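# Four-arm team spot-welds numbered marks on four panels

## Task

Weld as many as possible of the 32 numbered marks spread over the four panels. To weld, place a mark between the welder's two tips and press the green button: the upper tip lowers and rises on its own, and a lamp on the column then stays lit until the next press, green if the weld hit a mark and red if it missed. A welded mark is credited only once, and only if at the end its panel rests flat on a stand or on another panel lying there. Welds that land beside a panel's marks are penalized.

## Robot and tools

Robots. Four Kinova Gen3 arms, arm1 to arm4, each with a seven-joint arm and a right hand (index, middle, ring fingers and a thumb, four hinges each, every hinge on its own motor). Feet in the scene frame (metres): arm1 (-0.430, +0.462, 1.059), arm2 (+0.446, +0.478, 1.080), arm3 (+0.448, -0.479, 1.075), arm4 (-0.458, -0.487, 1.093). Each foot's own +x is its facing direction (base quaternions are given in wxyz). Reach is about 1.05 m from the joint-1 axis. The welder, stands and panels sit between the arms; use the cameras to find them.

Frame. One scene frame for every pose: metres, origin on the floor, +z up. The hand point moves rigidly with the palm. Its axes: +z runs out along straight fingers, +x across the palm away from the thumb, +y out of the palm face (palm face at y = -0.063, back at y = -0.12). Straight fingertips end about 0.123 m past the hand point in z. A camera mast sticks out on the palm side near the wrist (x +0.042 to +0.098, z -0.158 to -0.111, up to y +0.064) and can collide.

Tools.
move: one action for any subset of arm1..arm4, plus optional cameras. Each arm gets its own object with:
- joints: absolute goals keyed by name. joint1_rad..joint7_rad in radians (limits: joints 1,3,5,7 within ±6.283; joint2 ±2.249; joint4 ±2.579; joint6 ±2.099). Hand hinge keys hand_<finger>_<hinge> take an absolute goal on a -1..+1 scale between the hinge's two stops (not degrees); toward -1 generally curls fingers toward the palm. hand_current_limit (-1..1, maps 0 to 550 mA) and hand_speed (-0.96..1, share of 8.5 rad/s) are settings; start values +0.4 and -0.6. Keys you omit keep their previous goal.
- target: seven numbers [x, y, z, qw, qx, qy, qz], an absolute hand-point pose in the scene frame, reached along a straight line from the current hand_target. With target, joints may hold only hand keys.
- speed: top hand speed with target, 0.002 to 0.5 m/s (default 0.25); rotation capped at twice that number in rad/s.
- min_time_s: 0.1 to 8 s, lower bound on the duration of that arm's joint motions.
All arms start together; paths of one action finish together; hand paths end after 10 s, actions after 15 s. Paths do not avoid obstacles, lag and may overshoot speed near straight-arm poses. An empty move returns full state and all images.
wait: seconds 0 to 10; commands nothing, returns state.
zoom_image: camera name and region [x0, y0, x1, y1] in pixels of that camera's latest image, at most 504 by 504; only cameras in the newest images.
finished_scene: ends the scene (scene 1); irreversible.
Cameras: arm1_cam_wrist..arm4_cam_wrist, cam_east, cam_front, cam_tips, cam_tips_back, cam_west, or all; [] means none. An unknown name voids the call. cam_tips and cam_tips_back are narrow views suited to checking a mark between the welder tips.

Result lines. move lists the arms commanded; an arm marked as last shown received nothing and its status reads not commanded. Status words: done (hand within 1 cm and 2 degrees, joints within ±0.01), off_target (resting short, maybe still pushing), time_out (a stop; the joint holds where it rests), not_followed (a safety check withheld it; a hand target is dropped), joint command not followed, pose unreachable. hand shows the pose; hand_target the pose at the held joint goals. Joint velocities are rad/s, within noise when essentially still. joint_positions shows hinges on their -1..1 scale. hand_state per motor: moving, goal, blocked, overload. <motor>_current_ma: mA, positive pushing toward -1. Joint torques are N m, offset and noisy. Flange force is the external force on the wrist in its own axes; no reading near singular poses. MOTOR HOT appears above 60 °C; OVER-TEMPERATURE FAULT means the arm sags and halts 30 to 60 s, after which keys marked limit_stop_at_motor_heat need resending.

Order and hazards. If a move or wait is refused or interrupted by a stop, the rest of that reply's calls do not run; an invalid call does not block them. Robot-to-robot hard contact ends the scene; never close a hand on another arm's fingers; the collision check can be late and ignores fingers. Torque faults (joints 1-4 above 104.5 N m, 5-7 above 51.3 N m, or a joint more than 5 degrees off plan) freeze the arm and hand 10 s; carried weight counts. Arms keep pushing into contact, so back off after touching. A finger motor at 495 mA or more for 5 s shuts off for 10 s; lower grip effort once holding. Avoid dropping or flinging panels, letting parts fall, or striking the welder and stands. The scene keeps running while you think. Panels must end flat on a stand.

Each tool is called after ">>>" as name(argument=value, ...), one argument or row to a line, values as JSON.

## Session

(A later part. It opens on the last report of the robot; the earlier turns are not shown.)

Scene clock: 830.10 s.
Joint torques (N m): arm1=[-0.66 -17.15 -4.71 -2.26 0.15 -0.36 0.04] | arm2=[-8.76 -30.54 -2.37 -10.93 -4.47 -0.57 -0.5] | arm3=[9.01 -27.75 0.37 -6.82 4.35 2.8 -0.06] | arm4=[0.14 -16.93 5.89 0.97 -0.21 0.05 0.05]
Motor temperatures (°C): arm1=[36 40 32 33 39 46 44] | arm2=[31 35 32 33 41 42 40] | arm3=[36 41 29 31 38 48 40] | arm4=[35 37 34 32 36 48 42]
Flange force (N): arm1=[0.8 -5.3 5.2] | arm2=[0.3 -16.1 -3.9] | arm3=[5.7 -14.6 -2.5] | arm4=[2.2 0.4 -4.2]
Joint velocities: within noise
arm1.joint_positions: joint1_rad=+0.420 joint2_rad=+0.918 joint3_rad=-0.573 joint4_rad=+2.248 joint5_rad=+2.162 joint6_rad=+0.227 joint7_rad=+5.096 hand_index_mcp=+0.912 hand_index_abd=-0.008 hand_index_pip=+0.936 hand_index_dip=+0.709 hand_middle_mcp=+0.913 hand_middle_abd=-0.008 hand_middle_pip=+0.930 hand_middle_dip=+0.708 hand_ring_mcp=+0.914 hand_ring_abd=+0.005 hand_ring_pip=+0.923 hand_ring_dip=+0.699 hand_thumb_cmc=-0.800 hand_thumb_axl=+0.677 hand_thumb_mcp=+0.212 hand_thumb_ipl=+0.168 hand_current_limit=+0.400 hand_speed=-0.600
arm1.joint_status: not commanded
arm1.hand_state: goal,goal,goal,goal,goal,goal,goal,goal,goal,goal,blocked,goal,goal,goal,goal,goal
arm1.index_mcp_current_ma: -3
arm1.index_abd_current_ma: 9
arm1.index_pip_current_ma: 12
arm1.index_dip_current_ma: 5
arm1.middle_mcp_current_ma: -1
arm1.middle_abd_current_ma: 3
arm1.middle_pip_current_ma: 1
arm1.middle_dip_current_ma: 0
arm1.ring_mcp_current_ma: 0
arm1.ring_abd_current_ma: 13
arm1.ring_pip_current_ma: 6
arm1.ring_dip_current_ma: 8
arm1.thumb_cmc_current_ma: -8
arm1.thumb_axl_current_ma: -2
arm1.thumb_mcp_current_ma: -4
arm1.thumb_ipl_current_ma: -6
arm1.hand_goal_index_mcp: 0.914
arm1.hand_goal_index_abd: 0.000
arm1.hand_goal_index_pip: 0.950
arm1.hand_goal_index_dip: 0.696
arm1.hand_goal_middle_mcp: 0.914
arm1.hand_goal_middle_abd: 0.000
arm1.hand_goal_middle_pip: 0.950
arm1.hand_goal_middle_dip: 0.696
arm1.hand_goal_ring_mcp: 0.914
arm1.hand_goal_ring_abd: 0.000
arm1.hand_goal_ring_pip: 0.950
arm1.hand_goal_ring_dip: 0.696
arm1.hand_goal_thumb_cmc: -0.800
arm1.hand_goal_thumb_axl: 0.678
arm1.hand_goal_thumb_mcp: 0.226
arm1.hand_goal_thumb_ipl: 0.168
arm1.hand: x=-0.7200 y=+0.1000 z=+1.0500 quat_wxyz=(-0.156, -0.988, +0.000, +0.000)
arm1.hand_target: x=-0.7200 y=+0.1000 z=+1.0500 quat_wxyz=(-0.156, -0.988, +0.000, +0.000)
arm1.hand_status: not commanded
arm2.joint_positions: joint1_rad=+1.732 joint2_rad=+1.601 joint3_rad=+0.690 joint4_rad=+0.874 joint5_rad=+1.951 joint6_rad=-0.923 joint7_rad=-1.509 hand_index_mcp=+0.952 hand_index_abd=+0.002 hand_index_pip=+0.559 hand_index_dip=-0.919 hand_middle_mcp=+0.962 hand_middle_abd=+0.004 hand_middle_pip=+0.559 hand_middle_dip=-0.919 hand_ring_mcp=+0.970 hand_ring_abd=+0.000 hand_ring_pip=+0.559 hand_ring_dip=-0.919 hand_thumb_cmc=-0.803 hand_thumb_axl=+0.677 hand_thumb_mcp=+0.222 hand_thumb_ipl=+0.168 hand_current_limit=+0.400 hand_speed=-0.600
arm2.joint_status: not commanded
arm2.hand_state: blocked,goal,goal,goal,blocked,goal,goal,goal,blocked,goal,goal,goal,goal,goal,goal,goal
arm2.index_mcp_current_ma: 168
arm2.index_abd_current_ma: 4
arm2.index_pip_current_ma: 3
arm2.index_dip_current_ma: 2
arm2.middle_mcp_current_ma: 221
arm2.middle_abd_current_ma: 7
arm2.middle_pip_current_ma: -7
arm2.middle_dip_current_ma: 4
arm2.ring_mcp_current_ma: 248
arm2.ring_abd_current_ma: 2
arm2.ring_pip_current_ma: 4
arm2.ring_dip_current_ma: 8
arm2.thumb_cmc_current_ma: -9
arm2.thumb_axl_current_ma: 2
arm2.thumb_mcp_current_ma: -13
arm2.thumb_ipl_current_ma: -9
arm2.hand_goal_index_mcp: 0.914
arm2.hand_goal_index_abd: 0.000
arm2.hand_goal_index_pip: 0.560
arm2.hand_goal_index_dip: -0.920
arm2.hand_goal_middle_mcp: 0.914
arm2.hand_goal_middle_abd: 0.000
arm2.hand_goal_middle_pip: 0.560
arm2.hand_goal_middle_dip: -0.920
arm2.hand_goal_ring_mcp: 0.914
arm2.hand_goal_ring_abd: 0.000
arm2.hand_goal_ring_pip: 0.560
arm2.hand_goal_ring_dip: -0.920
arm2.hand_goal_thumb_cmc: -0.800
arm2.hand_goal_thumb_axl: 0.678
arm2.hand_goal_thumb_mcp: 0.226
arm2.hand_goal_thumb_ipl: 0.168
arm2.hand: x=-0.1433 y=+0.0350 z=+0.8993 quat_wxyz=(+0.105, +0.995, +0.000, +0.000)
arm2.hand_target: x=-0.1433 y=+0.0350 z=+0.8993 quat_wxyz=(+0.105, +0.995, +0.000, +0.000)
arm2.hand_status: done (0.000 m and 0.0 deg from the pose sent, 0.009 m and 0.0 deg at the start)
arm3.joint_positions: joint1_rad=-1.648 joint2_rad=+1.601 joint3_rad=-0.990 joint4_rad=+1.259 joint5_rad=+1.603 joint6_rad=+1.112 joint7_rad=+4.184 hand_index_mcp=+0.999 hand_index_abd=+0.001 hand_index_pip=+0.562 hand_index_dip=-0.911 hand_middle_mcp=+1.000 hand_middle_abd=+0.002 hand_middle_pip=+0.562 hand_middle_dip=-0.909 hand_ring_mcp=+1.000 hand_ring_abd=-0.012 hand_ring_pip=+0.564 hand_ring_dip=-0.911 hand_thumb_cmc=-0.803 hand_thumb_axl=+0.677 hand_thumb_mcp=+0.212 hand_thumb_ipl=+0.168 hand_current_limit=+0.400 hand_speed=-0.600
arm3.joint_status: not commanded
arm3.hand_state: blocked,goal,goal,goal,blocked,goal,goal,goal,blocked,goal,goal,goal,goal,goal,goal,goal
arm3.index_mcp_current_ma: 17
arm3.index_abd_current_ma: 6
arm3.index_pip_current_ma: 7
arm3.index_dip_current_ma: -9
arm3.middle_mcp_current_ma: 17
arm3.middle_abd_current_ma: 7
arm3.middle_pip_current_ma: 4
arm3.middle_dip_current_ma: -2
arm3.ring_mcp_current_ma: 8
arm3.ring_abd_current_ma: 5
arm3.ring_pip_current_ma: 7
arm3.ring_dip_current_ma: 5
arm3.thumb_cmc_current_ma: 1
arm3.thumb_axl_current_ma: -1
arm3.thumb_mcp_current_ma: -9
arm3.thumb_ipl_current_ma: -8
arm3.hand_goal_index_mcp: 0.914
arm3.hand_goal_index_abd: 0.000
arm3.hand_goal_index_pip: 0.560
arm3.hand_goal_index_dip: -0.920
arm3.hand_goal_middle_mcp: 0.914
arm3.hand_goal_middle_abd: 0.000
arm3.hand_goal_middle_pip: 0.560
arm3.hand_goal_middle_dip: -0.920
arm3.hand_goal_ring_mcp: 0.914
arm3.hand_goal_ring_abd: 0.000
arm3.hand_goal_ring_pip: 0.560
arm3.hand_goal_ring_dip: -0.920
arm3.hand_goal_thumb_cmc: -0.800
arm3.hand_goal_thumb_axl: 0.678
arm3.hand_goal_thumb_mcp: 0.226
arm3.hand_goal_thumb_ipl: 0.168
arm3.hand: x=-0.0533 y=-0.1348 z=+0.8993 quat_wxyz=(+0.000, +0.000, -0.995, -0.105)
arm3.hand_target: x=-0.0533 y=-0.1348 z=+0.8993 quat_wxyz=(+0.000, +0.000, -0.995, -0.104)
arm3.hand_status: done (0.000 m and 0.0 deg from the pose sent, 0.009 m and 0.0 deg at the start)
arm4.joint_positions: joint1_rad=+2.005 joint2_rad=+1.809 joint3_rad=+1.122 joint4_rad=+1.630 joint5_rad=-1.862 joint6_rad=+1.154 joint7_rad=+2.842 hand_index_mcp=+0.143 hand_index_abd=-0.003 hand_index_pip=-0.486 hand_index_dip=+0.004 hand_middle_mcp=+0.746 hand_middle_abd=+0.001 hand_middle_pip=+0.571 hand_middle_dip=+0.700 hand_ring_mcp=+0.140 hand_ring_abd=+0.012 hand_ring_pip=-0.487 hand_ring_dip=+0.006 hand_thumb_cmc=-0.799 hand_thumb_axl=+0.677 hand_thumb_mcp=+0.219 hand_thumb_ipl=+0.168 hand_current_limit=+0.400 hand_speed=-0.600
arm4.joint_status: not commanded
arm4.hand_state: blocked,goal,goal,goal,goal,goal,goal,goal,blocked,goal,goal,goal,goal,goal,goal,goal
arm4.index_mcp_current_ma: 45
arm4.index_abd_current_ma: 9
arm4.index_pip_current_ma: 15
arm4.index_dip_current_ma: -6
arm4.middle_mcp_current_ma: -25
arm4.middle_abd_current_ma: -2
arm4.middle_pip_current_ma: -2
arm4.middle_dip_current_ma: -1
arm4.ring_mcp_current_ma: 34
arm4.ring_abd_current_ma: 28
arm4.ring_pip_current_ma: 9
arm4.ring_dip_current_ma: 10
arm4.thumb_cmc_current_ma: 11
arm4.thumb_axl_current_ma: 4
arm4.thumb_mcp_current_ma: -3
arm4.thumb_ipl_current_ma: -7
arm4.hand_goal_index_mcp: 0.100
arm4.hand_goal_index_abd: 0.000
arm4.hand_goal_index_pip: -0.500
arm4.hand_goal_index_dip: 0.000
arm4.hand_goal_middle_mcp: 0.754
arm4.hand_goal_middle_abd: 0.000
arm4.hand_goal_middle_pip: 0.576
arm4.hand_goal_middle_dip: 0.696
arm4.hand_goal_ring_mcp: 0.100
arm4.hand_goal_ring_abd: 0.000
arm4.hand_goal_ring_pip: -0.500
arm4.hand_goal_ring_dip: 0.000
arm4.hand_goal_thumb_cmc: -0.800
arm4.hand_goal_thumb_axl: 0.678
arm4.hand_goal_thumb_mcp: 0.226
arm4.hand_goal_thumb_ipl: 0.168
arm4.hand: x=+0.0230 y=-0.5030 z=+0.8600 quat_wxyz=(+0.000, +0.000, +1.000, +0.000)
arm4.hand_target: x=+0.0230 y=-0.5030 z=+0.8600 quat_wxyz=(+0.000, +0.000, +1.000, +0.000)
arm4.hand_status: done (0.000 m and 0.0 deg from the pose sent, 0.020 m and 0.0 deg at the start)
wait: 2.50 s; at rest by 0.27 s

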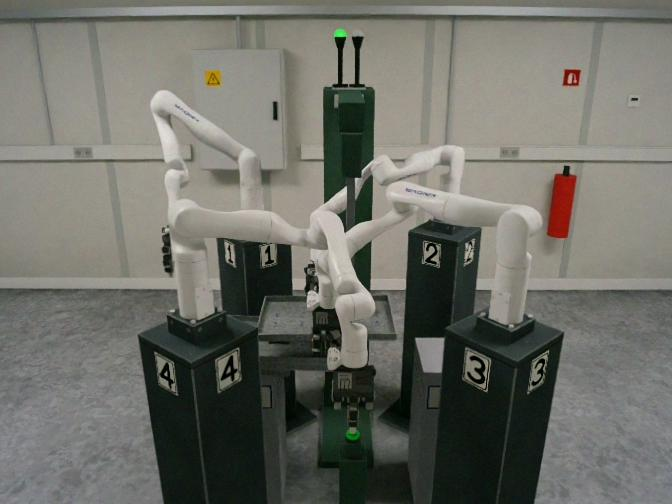

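>>> move(
  arm2={"target": [-0.2376, 0.0629, 0.908, 0.10433, 0.99288, -0.05673, -0.00596], "speed": 0.07},
  arm3={"target": [-0.1675, -0.1161, 0.908, 0.00596, 0.05673, 0.99288, 0.10433], "speed": 0.07},
  arm4={"target": [0.023, -0.503, 0.880, 0, 0, 1, 0], "speed": 0.08},
  cameras=["cam_tips", "cam_front"],
)

>>> zoom_image(
  camera="cam_tips",
  region=[240, 180, 360, 270],
)

>>> zoom_image(
  camera="cam_front",
  region=[180, 270, 400, 380],
)

Scene clock: 835.47 s.
Joint torques (N m): arm1=[-0.63 -17.1 -4.73 -2.2 0.17 -0.38 0.05] | arm2=[0.81 -28.54 1.27 -5.63 -0.56 0.17 -0.38] | arm3=[0.33 -22.63 -4.7 -0.36 0.52 0.48 0.15] | arm4=[0.16 -18.31 6.98 1.13 -0.3 0.1 0.11]
Motor temperatures (°C): arm1=[36 39 32 33 39 46 44] | arm2=[31 35 32 33 41 42 40] | arm3=[36 41 29 31 38 48 40] | arm4=[35 37 34 32 36 48 42]
Flange force (N): arm1=[0.6 -5.0 5.1] | arm2=no reading | arm3=[6.3 1.3 1.5] | arm4=[1.8 0.5 -0.4]
move: arm2 done; arm3 not_followed; arm4 done
Joint velocities: within noise
arm1: as last shown
arm1.index_mcp_current_ma: -8
arm1.index_abd_current_ma: 10
arm1.index_pip_current_ma: 5
arm1.index_dip_current_ma: 2
arm1.middle_pip_current_ma: 3
arm1.middle_dip_current_ma: 5
arm1.ring_mcp_current_ma: 11
arm1.ring_abd_current_ma: 3
arm1.ring_pip_current_ma: 10
arm1.ring_dip_current_ma: 14
arm1.thumb_cmc_current_ma: 6
arm1.thumb_mcp_current_ma: -2
arm1.thumb_ipl_current_ma: 7
arm2.joint_positions: joint1_rad=+1.953 joint2_rad=+1.749 joint3_rad=+0.816 joint4_rad=+0.340 joint5_rad=+2.033 joint6_rad=-1.111 joint7_rad=-1.867 hand_index_mcp=+0.912 hand_index_abd=-0.005 hand_index_pip=+0.565 hand_index_dip=-0.915 hand_middle_mcp=+0.918 hand_middle_abd=+0.000 hand_middle_pip=+0.571 hand_middle_dip=-0.904 hand_ring_mcp=+0.919 hand_ring_abd=-0.003 hand_ring_pip=+0.565 hand_ring_dip=-0.915 hand_thumb_cmc=-0.803 hand_thumb_axl=+0.677 hand_thumb_mcp=+0.222 hand_thumb_ipl=+0.168 hand_current_limit=+0.400 hand_speed=-0.600
arm2.joint_status: not commanded
arm2.hand_state: goal,goal,goal,goal,goal,goal,goal,goal,goal,goal,goal,goal,goal,goal,goal,goal
arm2.index_mcp_current_ma: -10
arm2.index_abd_current_ma: -20
arm2.index_pip_current_ma: 30
arm2.index_dip_current_ma: 16
arm2.middle_mcp_current_ma: 24
arm2.middle_abd_current_ma: -3
arm2.middle_pip_current_ma: 41
arm2.middle_dip_current_ma: 62
arm2.ring_mcp_current_ma: 23
arm2.ring_abd_current_ma: -5
arm2.ring_pip_current_ma: 25
arm2.ring_dip_current_ma: 19
arm2.thumb_cmc_current_ma: -8
arm2.thumb_axl_current_ma: 12
arm2.thumb_mcp_current_ma: -11
arm2.thumb_ipl_current_ma: -2
arm2.hand_goal_index_mcp: 0.914
arm2.hand_goal_index_abd: 0.000
arm2.hand_goal_index_pip: 0.560
arm2.hand_goal_index_dip: -0.920
arm2.hand_goal_middle_mcp: 0.914
arm2.hand_goal_middle_abd: 0.000
arm2.hand_goal_middle_pip: 0.560
arm2.hand_goal_middle_dip: -0.920
arm2.hand_goal_ring_mcp: 0.914
arm2.hand_goal_ring_abd: 0.000
arm2.hand_goal_ring_pip: 0.560
arm2.hand_goal_ring_dip: -0.920
arm2.hand_goal_thumb_cmc: -0.800
arm2.hand_goal_thumb_axl: 0.678
arm2.hand_goal_thumb_mcp: 0.226
arm2.hand_goal_thumb_ipl: 0.168
arm2.hand: x=-0.2376 y=+0.0629 z=+0.9080 quat_wxyz=(+0.104, +0.993, -0.057, -0.006)
arm2.hand_target: x=-0.2376 y=+0.0629 z=+0.9080 quat_wxyz=(+0.104, +0.993, -0.057, -0.006)
arm2.hand_status: done (0.000 m and 0.0 deg from the pose sent, 0.099 m and 6.5 deg at the start)
arm3.joint_positions: joint1_rad=-1.668 joint2_rad=+1.608 joint3_rad=-0.998 joint4_rad=+1.207 joint5_rad=+1.585 joint6_rad=+1.121 joint7_rad=+4.210 hand_index_mcp=+0.918 hand_index_abd=-0.002 hand_index_pip=+0.574 hand_index_dip=-0.885 hand_middle_mcp=+0.919 hand_middle_abd=-0.001 hand_middle_pip=+0.580 hand_middle_dip=-0.870 hand_ring_mcp=+0.960 hand_ring_abd=+0.003 hand_ring_pip=+0.583 hand_ring_dip=-0.889 hand_thumb_cmc=-0.803 hand_thumb_axl=+0.677 hand_thumb_mcp=+0.212 hand_thumb_ipl=+0.168 hand_current_limit=+0.400 hand_speed=-0.600
arm3.joint_status: not commanded
arm3.hand_state: goal,goal,goal,blocked,goal,goal,blocked,blocked,blocked,goal,blocked,blocked,goal,goal,goal,goal
arm3.index_mcp_current_ma: 4
arm3.index_abd_current_ma: 7
arm3.index_pip_current_ma: 13
arm3.index_dip_current_ma: -10
arm3.middle_mcp_current_ma: 4
arm3.middle_abd_current_ma: 2
arm3.middle_pip_current_ma: 8
arm3.middle_dip_current_ma: -4
arm3.ring_mcp_current_ma: -2
arm3.ring_abd_current_ma: 0
arm3.ring_pip_current_ma: 9
arm3.ring_dip_current_ma: 2
arm3.thumb_cmc_current_ma: -5
arm3.thumb_axl_current_ma: -1
arm3.thumb_mcp_current_ma: -5
arm3.thumb_ipl_current_ma: -9
arm3.hand_goal_index_mcp: 0.914
arm3.hand_goal_index_abd: 0.000
arm3.hand_goal_index_pip: 0.560
arm3.hand_goal_index_dip: -0.920
arm3.hand_goal_middle_mcp: 0.914
arm3.hand_goal_middle_abd: 0.000
arm3.hand_goal_middle_pip: 0.560
arm3.hand_goal_middle_dip: -0.920
arm3.hand_goal_ring_mcp: 0.914
arm3.hand_goal_ring_abd: 0.000
arm3.hand_goal_ring_pip: 0.560
arm3.hand_goal_ring_dip: -0.920
arm3.hand_goal_thumb_cmc: -0.800
arm3.hand_goal_thumb_axl: 0.678
arm3.hand_goal_thumb_mcp: 0.226
arm3.hand_goal_thumb_ipl: 0.168
arm3.hand: x=-0.0639 y=-0.1331 z=+0.9003 quat_wxyz=(+0.000, -0.005, -0.994, -0.105)
arm3.hand_target: x=-0.0640 y=-0.1331 z=+0.9003 quat_wxyz=(+0.000, -0.005, -0.994, -0.105)
arm3.hand_status: not_followed (0.105 m and 5.9 deg from the pose sent, 0.116 m and 6.5 deg at the start; pose on its path clipped on 36 of 71 steps)
arm4.joint_positions: joint1_rad=+2.000 joint2_rad=+1.776 joint3_rad=+1.142 joint4_rad=+1.661 joint5_rad=-1.835 joint6_rad=+1.176 joint7_rad=+2.850 hand_index_mcp=+0.143 hand_index_abd=-0.003 hand_index_pip=-0.486 hand_index_dip=+0.004 hand_middle_mcp=+0.745 hand_middle_abd=+0.004 hand_middle_pip=+0.571 hand_middle_dip=+0.700 hand_ring_mcp=+0.140 hand_ring_abd=+0.012 hand_ring_pip=-0.487 hand_ring_dip=+0.006 hand_thumb_cmc=-0.800 hand_thumb_axl=+0.677 hand_thumb_mcp=+0.219 hand_thumb_ipl=+0.168 hand_current_limit=+0.400 hand_speed=-0.600
arm4.joint_status: not commanded
arm4.hand_state: blocked,goal,goal,goal,goal,goal,goal,goal,blocked,goal,goal,goal,goal,goal,goal,goal
arm4.index_mcp_current_ma: 33
arm4.index_abd_current_ma: 4
arm4.index_pip_current_ma: 24
arm4.index_dip_current_ma: 1
arm4.middle_mcp_current_ma: -5
arm4.middle_abd_current_ma: 12
arm4.middle_pip_current_ma: 4
arm4.middle_dip_current_ma: -8
arm4.ring_mcp_current_ma: 31
arm4.ring_abd_current_ma: 7
arm4.ring_pip_current_ma: 3
arm4.ring_dip_current_ma: 24
arm4.thumb_cmc_current_ma: 11
arm4.thumb_axl_current_ma: 6
arm4.thumb_mcp_current_ma: 7
arm4.thumb_ipl_current_ma: 0
arm4.hand_goal_index_mcp: 0.100
arm4.hand_goal_index_abd: 0.000
arm4.hand_goal_index_pip: -0.500
arm4.hand_goal_index_dip: 0.000
arm4.hand_goal_middle_mcp: 0.754
arm4.hand_goal_middle_abd: 0.000
arm4.hand_goal_middle_pip: 0.576
arm4.hand_goal_middle_dip: 0.696
arm4.hand_goal_ring_mcp: 0.100
arm4.hand_goal_ring_abd: 0.000
arm4.hand_goal_ring_pip: -0.500
arm4.hand_goal_ring_dip: 0.000
arm4.hand_goal_thumb_cmc: -0.800
arm4.hand_goal_thumb_axl: 0.678
arm4.hand_goal_thumb_mcp: 0.226
arm4.hand_goal_thumb_ipl: 0.168
arm4.hand: x=+0.0230 y=-0.5030 z=+0.8800 quat_wxyz=(+0.000, +0.000, +1.000, +0.000)
arm4.hand_target: x=+0.0230 y=-0.5030 z=+0.8800 quat_wxyz=(+0.000, +0.000, +1.000, +0.000)
arm4.hand_status: done (0.000 m and 0.0 deg from the pose sent, 0.020 m and 0.0 deg at the start)
pictures: cam_front, cam_tips
pose unreachable (arm3 arm): on one or more control steps of this call this arm could not follow its commanded pose, so it was not sent that pose on those steps. On the call's last step it was still not sent that pose. It may still have moved: this result reports where it is.
cause: moving toward the commanded pose would bring a part of the arm too close to another arm (the arm4 arm, where that arm stood when this arm was held).

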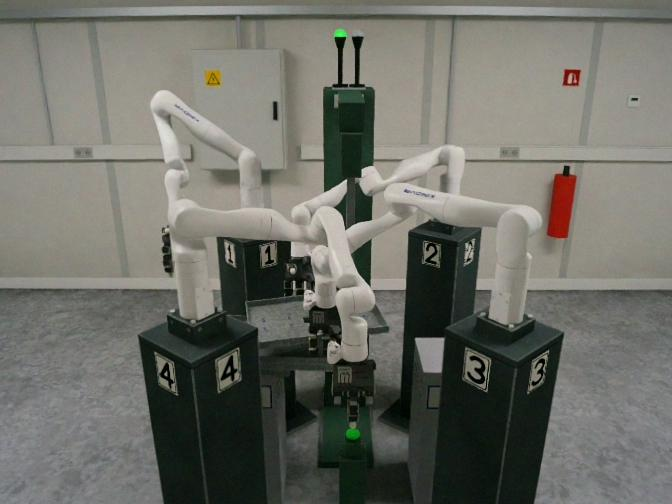

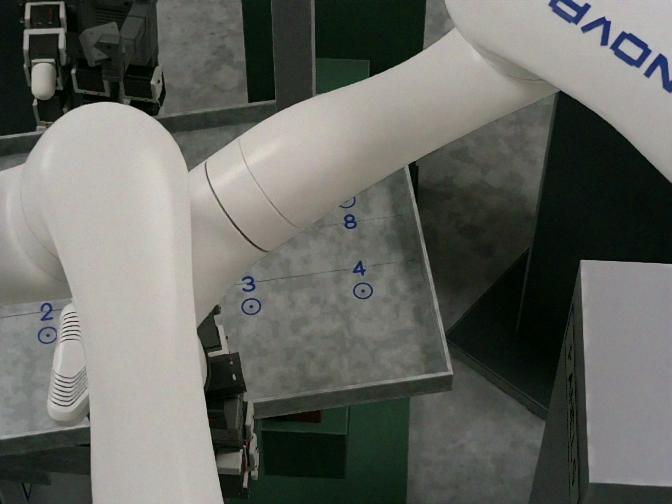

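Scaled by 4.200.

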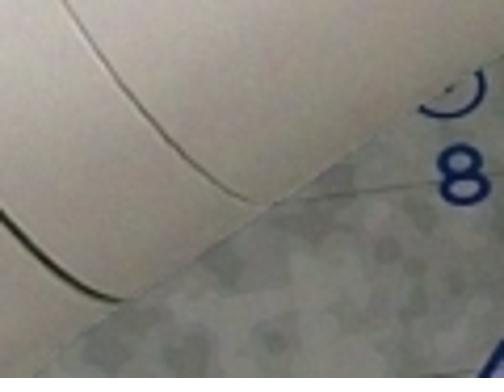

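Scaled by 2.291.

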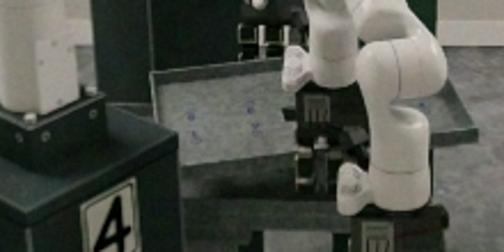

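>>> zoom_image(
  camera="cam_tips",
  region=[220, 180, 420, 330],
)

>>> zoom_image(
  camera="cam_tips",
  region=[0, 0, 270, 200],
)

>>> zoom_image(
  camera="cam_tips",
  region=[160, 300, 460, 504],
)

>>> zoom_image(
  camera="cam_front",
  region=[230, 240, 400, 380],
)

Scaled by 2.520.

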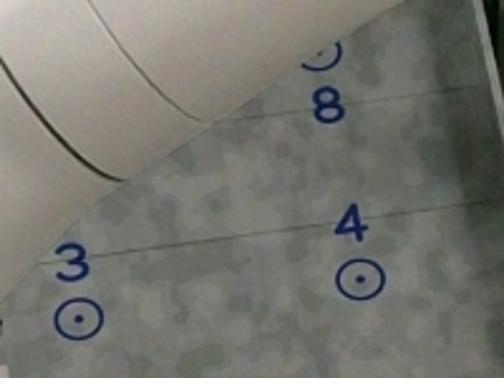

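Scaled by 1.867.

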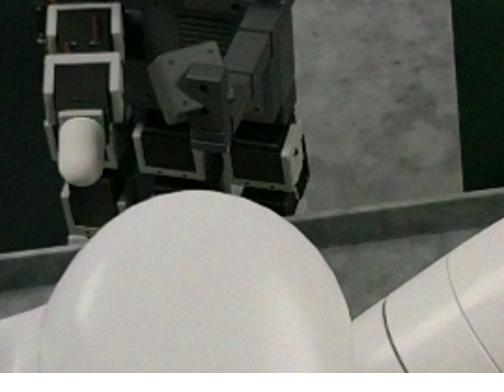

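Scaled by 1.680.

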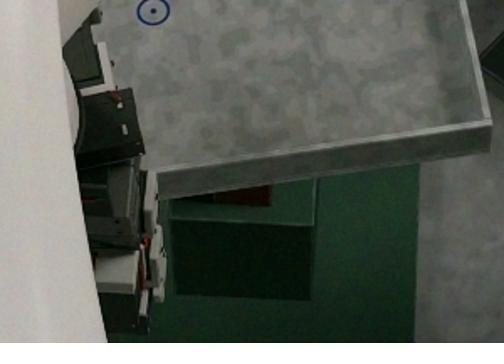

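Scaled by 2.965.

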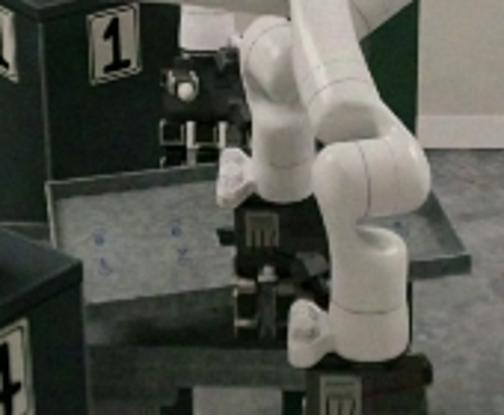

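>>> move(
  arm2={"target": [-0.154, 0.068, 0.908, 0.1045, 0.9945, 0, 0], "speed": 0.06},
  arm3={"target": [-0.064, -0.1331, 0.908, 0, 0, 0.9945, 0.1045], "speed": 0.06},
  arm4={"target": [0.023, -0.503, 0.93, 0, 0, 1, 0], "speed": 0.08},
  cameras=["cam_tips", "cam_front"],
)

>>> zoom_image(
  camera="cam_tips",
  region=[220, 180, 420, 330],
)

Scene clock: 849.97 s.
Joint torques (N m): arm1=[-0.73 -17.13 -4.72 -2.23 0.15 -0.33 0.05] | arm2=[-0.07 -26.09 3.13 -4.76 -0.69 -0.47 -0.28] | arm3=[0.37 -23.35 -4.83 -0.89 1.01 0.32 0.23] | arm4=[0.19 -18.33 7.07 0.62 -0.27 0.12 0.05]
Motor temperatures (°C): arm1=[35 39 32 33 39 46 44] | arm2=[31 35 32 33 41 41 40] | arm3=[36 40 29 31 38 48 40] | arm4=[35 37 34 32 36 48 42]
Flange force (N): arm1=[0.6 -5.4 5.0] | arm2=[0.9 -1.1 0.7] | arm3=[5.1 0.6 1.3] | arm4=[2.0 0.6 -0.3]
move: arm2 done; arm3 done; arm4 done
Joint velocities: within noise
arm1: as last shown
arm1.index_mcp_current_ma: -10
arm1.index_abd_current_ma: 6
arm1.index_pip_current_ma: 7
arm1.index_dip_current_ma: 3
arm1.middle_mcp_current_ma: 12
arm1.middle_abd_current_ma: -3
arm1.middle_pip_current_ma: -3
arm1.middle_dip_current_ma: 4
arm1.ring_mcp_current_ma: 5
arm1.ring_pip_current_ma: 17
arm1.ring_dip_current_ma: 6
arm1.thumb_axl_current_ma: 2
arm1.thumb_mcp_current_ma: 0
arm1.thumb_ipl_current_ma: -3
arm2.joint_positions: joint1_rad=+1.775 joint2_rad=+1.575 joint3_rad=+0.687 joint4_rad=+0.921 joint5_rad=+1.946 joint6_rad=-0.930 joint7_rad=-1.433 hand_index_mcp=+0.930 hand_index_abd=+0.002 hand_index_pip=+0.570 hand_index_dip=-0.915 hand_middle_mcp=+0.922 hand_middle_abd=+0.004 hand_middle_pip=+0.571 hand_middle_dip=-0.911 hand_ring_mcp=+0.915 hand_ring_abd=+0.006 hand_ring_pip=+0.565 hand_ring_dip=-0.907 hand_thumb_cmc=-0.803 hand_thumb_axl=+0.677 hand_thumb_mcp=+0.222 hand_thumb_ipl=+0.168 hand_current_limit=+0.400 hand_speed=-0.600
arm2.joint_status: not commanded
arm2.hand_state: goal,goal,goal,goal,goal,goal,goal,goal,goal,goal,goal,goal,goal,goal,goal,goal
arm2.index_mcp_current_ma: 60
arm2.index_abd_current_ma: 2
arm2.index_pip_current_ma: 49
arm2.index_dip_current_ma: 17
arm2.middle_mcp_current_ma: 42
arm2.middle_abd_current_ma: 5
arm2.middle_pip_current_ma: 38
arm2.middle_dip_current_ma: 32
arm2.ring_mcp_current_ma: 8
arm2.ring_abd_current_ma: 14
arm2.ring_pip_current_ma: 31
arm2.ring_dip_current_ma: 54
arm2.thumb_cmc_current_ma: -3
arm2.thumb_axl_current_ma: 6
arm2.thumb_mcp_current_ma: -11
arm2.thumb_ipl_current_ma: -9
arm2.hand_goal_index_mcp: 0.914
arm2.hand_goal_index_abd: 0.000
arm2.hand_goal_index_pip: 0.560
arm2.hand_goal_index_dip: -0.920
arm2.hand_goal_middle_mcp: 0.914
arm2.hand_goal_middle_abd: 0.000
arm2.hand_goal_middle_pip: 0.560
arm2.hand_goal_middle_dip: -0.920
arm2.hand_goal_ring_mcp: 0.914
arm2.hand_goal_ring_abd: 0.000
arm2.hand_goal_ring_pip: 0.560
arm2.hand_goal_ring_dip: -0.920
arm2.hand_goal_thumb_cmc: -0.800
arm2.hand_goal_thumb_axl: 0.678
arm2.hand_goal_thumb_mcp: 0.226
arm2.hand_goal_thumb_ipl: 0.168
arm2.hand: x=-0.1540 y=+0.0680 z=+0.9080 quat_wxyz=(+0.104, +0.995, +0.000, +0.000)
arm2.hand_target: x=-0.1540 y=+0.0680 z=+0.9080 quat_wxyz=(+0.104, +0.995, +0.000, +0.000)
arm2.hand_status: done (0.000 m and 0.0 deg from the pose sent, 0.084 m and 6.5 deg at the start)
arm3.joint_positions: joint1_rad=-1.662 joint2_rad=+1.593 joint3_rad=-1.002 joint4_rad=+1.223 joint5_rad=+1.580 joint6_rad=+1.127 joint7_rad=+4.216 hand_index_mcp=+0.940 hand_index_abd=+0.006 hand_index_pip=+0.576 hand_index_dip=-0.888 hand_middle_mcp=+0.933 hand_middle_abd=+0.009 hand_middle_pip=+0.580 hand_middle_dip=-0.880 hand_ring_mcp=+0.920 hand_ring_abd=+0.010 hand_ring_pip=+0.590 hand_ring_dip=-0.873 hand_thumb_cmc=-0.803 hand_thumb_axl=+0.677 hand_thumb_mcp=+0.212 hand_thumb_ipl=+0.168 hand_current_limit=+0.400 hand_speed=-0.600
arm3.joint_status: not commanded
arm3.hand_state: blocked,goal,goal,blocked,goal,goal,blocked,blocked,goal,goal,blocked,blocked,goal,goal,goal,goal
arm3.index_mcp_current_ma: 5
arm3.index_abd_current_ma: 8
arm3.index_pip_current_ma: 6
arm3.index_dip_current_ma: -14
arm3.middle_mcp_current_ma: -2
arm3.middle_abd_current_ma: 3
arm3.middle_pip_current_ma: 10
arm3.middle_dip_current_ma: -9
arm3.ring_mcp_current_ma: -1
arm3.ring_abd_current_ma: 11
arm3.ring_pip_current_ma: 8
arm3.ring_dip_current_ma: 5
arm3.thumb_cmc_current_ma: -1
arm3.thumb_axl_current_ma: 4
arm3.thumb_mcp_current_ma: -6
arm3.thumb_ipl_current_ma: -6
arm3.hand_goal_index_mcp: 0.914
arm3.hand_goal_index_abd: 0.000
arm3.hand_goal_index_pip: 0.560
arm3.hand_goal_index_dip: -0.920
arm3.hand_goal_middle_mcp: 0.914
arm3.hand_goal_middle_abd: 0.000
arm3.hand_goal_middle_pip: 0.560
arm3.hand_goal_middle_dip: -0.920
arm3.hand_goal_ring_mcp: 0.914
arm3.hand_goal_ring_abd: 0.000
arm3.hand_goal_ring_pip: 0.560
arm3.hand_goal_ring_dip: -0.920
arm3.hand_goal_thumb_cmc: -0.800
arm3.hand_goal_thumb_axl: 0.678
arm3.hand_goal_thumb_mcp: 0.226
arm3.hand_goal_thumb_ipl: 0.168
arm3.hand: x=-0.0640 y=-0.1331 z=+0.9080 quat_wxyz=(+0.000, +0.000, -0.995, -0.105)
arm3.hand_target: x=-0.0640 y=-0.1331 z=+0.9080 quat_wxyz=(+0.000, +0.000, -0.995, -0.105)
arm3.hand_status: done (0.000 m and 0.0 deg from the pose sent, 0.008 m and 0.6 deg at the start)
arm4.joint_positions: joint1_rad=+1.990 joint2_rad=+1.693 joint3_rad=+1.197 joint4_rad=+1.727 joint5_rad=-1.761 joint6_rad=+1.227 joint7_rad=+2.863 hand_index_mcp=+0.143 hand_index_abd=-0.003 hand_index_pip=-0.486 hand_index_dip=+0.004 hand_middle_mcp=+0.745 hand_middle_abd=+0.004 hand_middle_pip=+0.571 hand_middle_dip=+0.700 hand_ring_mcp=+0.140 hand_ring_abd=+0.012 hand_ring_pip=-0.487 hand_ring_dip=+0.006 hand_thumb_cmc=-0.800 hand_thumb_axl=+0.677 hand_thumb_mcp=+0.219 hand_thumb_ipl=+0.168 hand_current_limit=+0.400 hand_speed=-0.600
arm4.joint_status: not commanded
arm4.hand_state: blocked,goal,goal,goal,goal,goal,goal,goal,blocked,goal,goal,goal,goal,goal,goal,goal
arm4.index_mcp_current_ma: 38
arm4.index_abd_current_ma: -1
arm4.index_pip_current_ma: 24
arm4.index_dip_current_ma: -2
arm4.middle_mcp_current_ma: -7
arm4.middle_abd_current_ma: -6
arm4.middle_pip_current_ma: -13
arm4.middle_dip_current_ma: -11
arm4.ring_mcp_current_ma: 41
arm4.ring_abd_current_ma: 1
arm4.ring_pip_current_ma: -1
arm4.ring_dip_current_ma: 9
arm4.thumb_cmc_current_ma: -1
arm4.thumb_axl_current_ma: 1
arm4.thumb_mcp_current_ma: -6
arm4.thumb_ipl_current_ma: 12
arm4.hand_goal_index_mcp: 0.100
arm4.hand_goal_index_abd: 0.000
arm4.hand_goal_index_pip: -0.500
arm4.hand_goal_index_dip: 0.000
arm4.hand_goal_middle_mcp: 0.754
arm4.hand_goal_middle_abd: 0.000
arm4.hand_goal_middle_pip: 0.576
arm4.hand_goal_middle_dip: 0.696
arm4.hand_goal_ring_mcp: 0.100
arm4.hand_goal_ring_abd: 0.000
arm4.hand_goal_ring_pip: -0.500
arm4.hand_goal_ring_dip: 0.000
arm4.hand_goal_thumb_cmc: -0.800
arm4.hand_goal_thumb_axl: 0.678
arm4.hand_goal_thumb_mcp: 0.226
arm4.hand_goal_thumb_ipl: 0.168
arm4.hand: x=+0.0230 y=-0.5030 z=+0.9300 quat_wxyz=(+0.000, +0.000, +1.000, +0.000)
arm4.hand_target: x=+0.0230 y=-0.5030 z=+0.9300 quat_wxyz=(+0.000, +0.000, +1.000, +0.000)
arm4.hand_status: done (0.000 m and 0.0 deg from the pose sent, 0.050 m and 0.0 deg at the start)
pictures: cam_front, cam_tips

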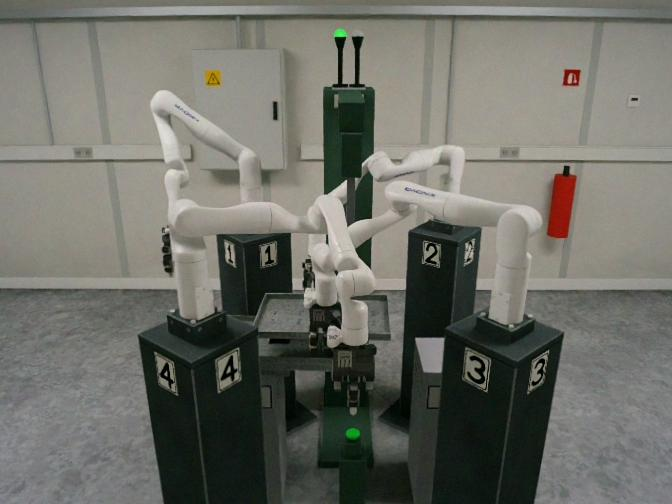

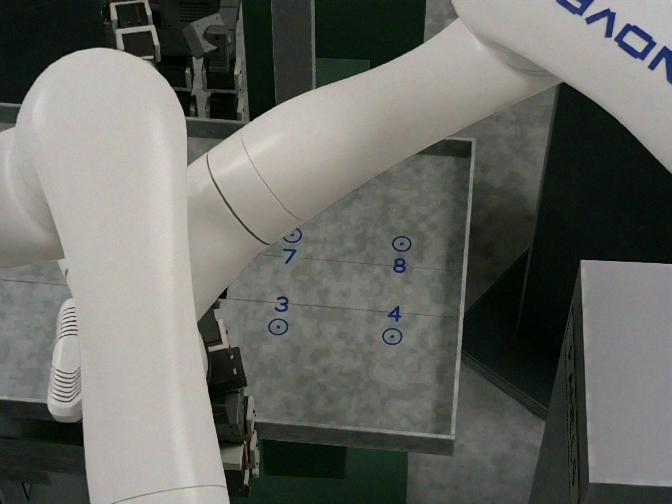

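Scaled by 2.520.

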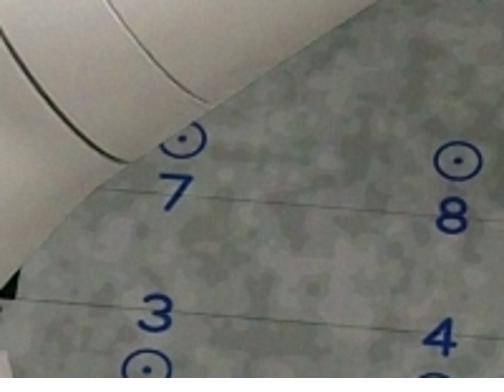

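>>> move(
  arm2={"target": [-0.154, 0.0367, 0.908, 0.1045, 0.9945, 0, 0], "speed": 0.03},
  arm4={"joints": {"joint1_rad": 2.4005, "joint2_rad": 1.379, "joint3_rad": 0.4025, "joint4_rad": 1.6607, "joint5_rad": -1.295, "joint6_rad": 0.4119, "joint7_rad": 2.8425}, "min_time_s": 2},
  cameras=["cam_tips", "cam_front"],
)

>>> zoom_image(
  camera="cam_tips",
  region=[220, 180, 420, 330],
)

Scene clock: 853.80 s.
Joint torques (N m): arm1=[-0.65 -17.16 -4.66 -2.22 0.2 -0.39 -0.01] | arm2=[-13.51 -29.56 -5.52 -11.59 -5.09 -2.42 0.13] | arm3=[8.23 -31.04 -0.32 -8.55 6.63 1.34 1.05] | arm4=[0.18 -20.32 3.04 -1.72 -0.27 0.05 0.06]
Motor temperatures (°C): arm1=[35 39 32 33 39 46 44] | arm2=[31 35 32 33 41 41 40] | arm3=[36 41 29 31 38 48 40] | arm4=[35 37 34 32 36 48 42]
Flange force (N): arm1=[0.9 -5.3 5.3] | arm2=[-5.4 -19.2 -4.8] | arm3=[-0.2 -17.8 -3.2] | arm4=[-1.2 0.2 -0.3]
move: arm2 done; arm4 done
Joint velocities: within noise
arm1, arm3: as last shown
arm1.index_mcp_current_ma: -9
arm1.index_abd_current_ma: 10
arm1.index_pip_current_ma: 10
arm1.index_dip_current_ma: 8
arm1.middle_mcp_current_ma: 7
arm1.middle_abd_current_ma: -1
arm1.middle_pip_current_ma: 1
arm1.middle_dip_current_ma: 1
arm1.ring_mcp_current_ma: 4
arm1.ring_abd_current_ma: 10
arm1.ring_pip_current_ma: 15
arm1.ring_dip_current_ma: 11
arm1.thumb_cmc_current_ma: 0
arm1.thumb_axl_current_ma: -1
arm1.thumb_mcp_current_ma: -1
arm1.thumb_ipl_current_ma: 5
arm2.joint_positions: joint1_rad=+1.750 joint2_rad=+1.602 joint3_rad=+0.708 joint4_rad=+0.833 joint5_rad=+1.962 joint6_rad=-0.954 joint7_rad=-1.532 hand_index_mcp=+0.970 hand_index_abd=-0.005 hand_index_pip=+0.563 hand_index_dip=-0.915 hand_middle_mcp=+0.956 hand_middle_abd=+0.000 hand_middle_pip=+0.564 hand_middle_dip=-0.915 hand_ring_mcp=+0.942 hand_ring_abd=+0.006 hand_ring_pip=+0.564 hand_ring_dip=-0.915 hand_thumb_cmc=-0.803 hand_thumb_axl=+0.677 hand_thumb_mcp=+0.222 hand_thumb_ipl=+0.168 hand_current_limit=+0.400 hand_speed=-0.600
arm2.joint_status: not commanded
arm2.hand_state: blocked,goal,goal,goal,blocked,goal,goal,goal,blocked,goal,goal,goal,goal,goal,goal,goal
arm2.index_mcp_current_ma: 243
arm2.index_abd_current_ma: -17
arm2.index_pip_current_ma: 20
arm2.index_dip_current_ma: 15
arm2.middle_mcp_current_ma: 190
arm2.middle_abd_current_ma: -5
arm2.middle_pip_current_ma: 8
arm2.middle_dip_current_ma: 17
arm2.ring_mcp_current_ma: 125
arm2.ring_abd_current_ma: 16
arm2.ring_pip_current_ma: 22
arm2.ring_dip_current_ma: 19
arm2.thumb_cmc_current_ma: -12
arm2.thumb_axl_current_ma: 9
arm2.thumb_mcp_current_ma: -14
arm2.thumb_ipl_current_ma: -8
arm2.hand_goal_index_mcp: 0.914
arm2.hand_goal_index_abd: 0.000
arm2.hand_goal_index_pip: 0.560
arm2.hand_goal_index_dip: -0.920
arm2.hand_goal_middle_mcp: 0.914
arm2.hand_goal_middle_abd: 0.000
arm2.hand_goal_middle_pip: 0.560
arm2.hand_goal_middle_dip: -0.920
arm2.hand_goal_ring_mcp: 0.914
arm2.hand_goal_ring_abd: 0.000
arm2.hand_goal_ring_pip: 0.560
arm2.hand_goal_ring_dip: -0.920
arm2.hand_goal_thumb_cmc: -0.800
arm2.hand_goal_thumb_axl: 0.678
arm2.hand_goal_thumb_mcp: 0.226
arm2.hand_goal_thumb_ipl: 0.168
arm2.hand: x=-0.1540 y=+0.0367 z=+0.9080 quat_wxyz=(+0.105, +0.995, +0.000, +0.000)
arm2.hand_target: x=-0.1540 y=+0.0367 z=+0.9080 quat_wxyz=(+0.105, +0.995, +0.000, +0.000)
arm2.hand_status: done (0.000 m and 0.0 deg from the pose sent, 0.031 m and 0.0 deg at the start)
arm3.joint_positions: joint1_rad=-1.662 joint2_rad=+1.593 joint3_rad=-1.002 joint4_rad=+1.223 joint5_rad=+1.580 joint6_rad=+1.127 joint7_rad=+4.216 hand_index_mcp=+1.001 hand_index_abd=+0.004 hand_index_pip=+0.572 hand_index_dip=-0.903 hand_middle_mcp=+0.983 hand_middle_abd=+0.006 hand_middle_pip=+0.580 hand_middle_dip=-0.883 hand_ring_mcp=+0.963 hand_ring_abd=+0.010 hand_ring_pip=+0.601 hand_ring_dip=-0.873 hand_thumb_cmc=-0.803 hand_thumb_axl=+0.677 hand_thumb_mcp=+0.212 hand_thumb_ipl=+0.168 hand_current_limit=+0.400 hand_speed=-0.600
arm3.hand_state: blocked,goal,goal,goal,blocked,goal,blocked,blocked,blocked,goal,blocked,blocked,goal,goal,goal,goal
arm3.index_mcp_current_ma: 19
arm3.index_abd_current_ma: 10
arm3.index_pip_current_ma: 8
arm3.index_dip_current_ma: -8
arm3.middle_mcp_current_ma: 9
arm3.middle_abd_current_ma: 8
arm3.middle_pip_current_ma: 11
arm3.middle_dip_current_ma: -5
arm3.ring_mcp_current_ma: 5
arm3.ring_pip_current_ma: 9
arm3.ring_dip_current_ma: 7
arm3.thumb_cmc_current_ma: -13
arm3.thumb_axl_current_ma: 7
arm3.thumb_ipl_current_ma: -12
arm4.joint_positions: joint1_rad=+2.400 joint2_rad=+1.379 joint3_rad=+0.402 joint4_rad=+1.661 joint5_rad=-1.295 joint6_rad=+0.412 joint7_rad=+2.842 hand_index_mcp=+0.143 hand_index_abd=-0.003 hand_index_pip=-0.486 hand_index_dip=+0.004 hand_middle_mcp=+0.745 hand_middle_abd=+0.011 hand_middle_pip=+0.571 hand_middle_dip=+0.700 hand_ring_mcp=+0.140 hand_ring_abd=+0.012 hand_ring_pip=-0.487 hand_ring_dip=+0.006 hand_thumb_cmc=-0.799 hand_thumb_axl=+0.677 hand_thumb_mcp=+0.219 hand_thumb_ipl=+0.168 hand_current_limit=+0.400 hand_speed=-0.600
arm4.joint_status: all done
arm4.hand_state: blocked,goal,goal,goal,goal,goal,goal,goal,blocked,goal,goal,goal,goal,goal,goal,goal
arm4.index_mcp_current_ma: 46
arm4.index_abd_current_ma: 9
arm4.index_pip_current_ma: 18
arm4.index_dip_current_ma: -5
arm4.middle_mcp_current_ma: -5
arm4.middle_abd_current_ma: 4
arm4.middle_pip_current_ma: -8
arm4.middle_dip_current_ma: -21
arm4.ring_mcp_current_ma: 33
arm4.ring_abd_current_ma: 16
arm4.ring_pip_current_ma: 14
arm4.ring_dip_current_ma: 16
arm4.thumb_cmc_current_ma: 0
arm4.thumb_axl_current_ma: -12
arm4.thumb_mcp_current_ma: 3
arm4.thumb_ipl_current_ma: 4
arm4.hand_goal_index_mcp: 0.100
arm4.hand_goal_index_abd: 0.000
arm4.hand_goal_index_pip: -0.500
arm4.hand_goal_index_dip: 0.000
arm4.hand_goal_middle_mcp: 0.754
arm4.hand_goal_middle_abd: 0.000
arm4.hand_goal_middle_pip: 0.576
arm4.hand_goal_middle_dip: 0.696
arm4.hand_goal_ring_mcp: 0.100
arm4.hand_goal_ring_abd: 0.000
arm4.hand_goal_ring_pip: -0.500
arm4.hand_goal_ring_dip: 0.000
arm4.hand_goal_thumb_cmc: -0.800
arm4.hand_goal_thumb_axl: 0.678
arm4.hand_goal_thumb_mcp: 0.226
arm4.hand_goal_thumb_ipl: 0.168
arm4.hand: x=+0.0137 y=-0.5128 z=+0.8729 quat_wxyz=(+0.000, +0.000, +1.000, -0.001)
arm4.hand_target: x=+0.0137 y=-0.5128 z=+0.8729 quat_wxyz=(+0.000, +0.000, +1.000, -0.001)
arm4.hand_status: not commanded
pictures: cam_front, cam_tips

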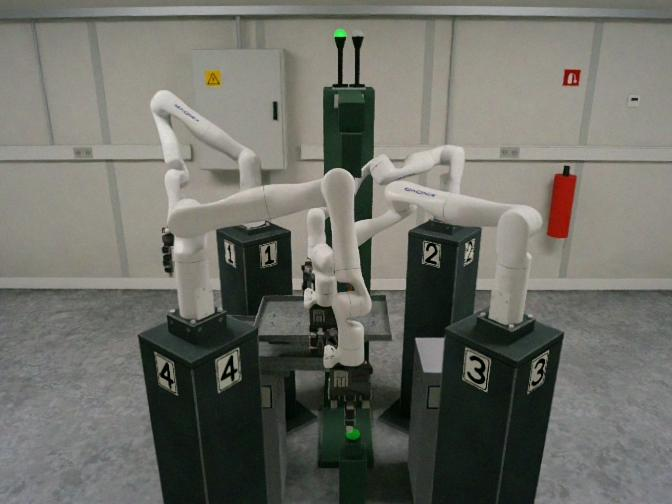

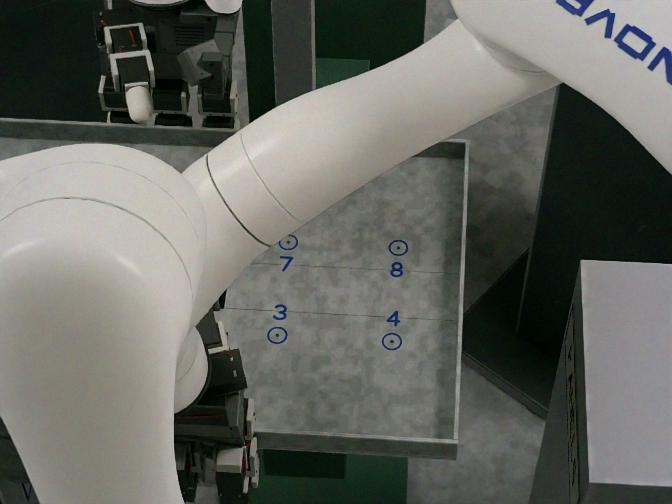

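Scaled by 2.520.

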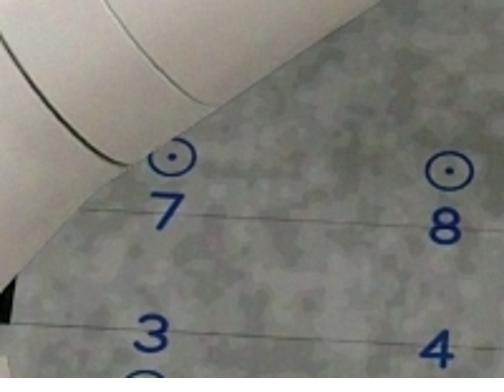

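>>> zoom_image(
  camera="cam_tips",
  region=[250, 300, 430, 360],
)

>>> zoom_image(
  camera="cam_tips",
  region=[250, 210, 430, 270],
)

>>> zoom_image(
  camera="cam_front",
  region=[240, 270, 400, 370],
)

Scaled by 2.800.

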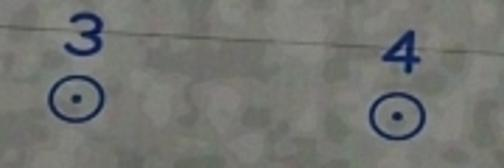

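Scaled by 2.800.

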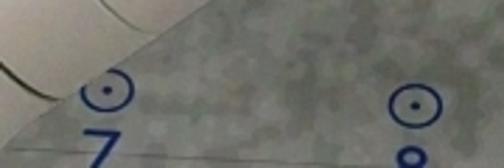

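Scaled by 3.150.

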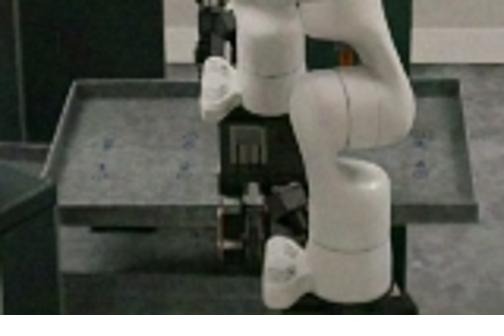

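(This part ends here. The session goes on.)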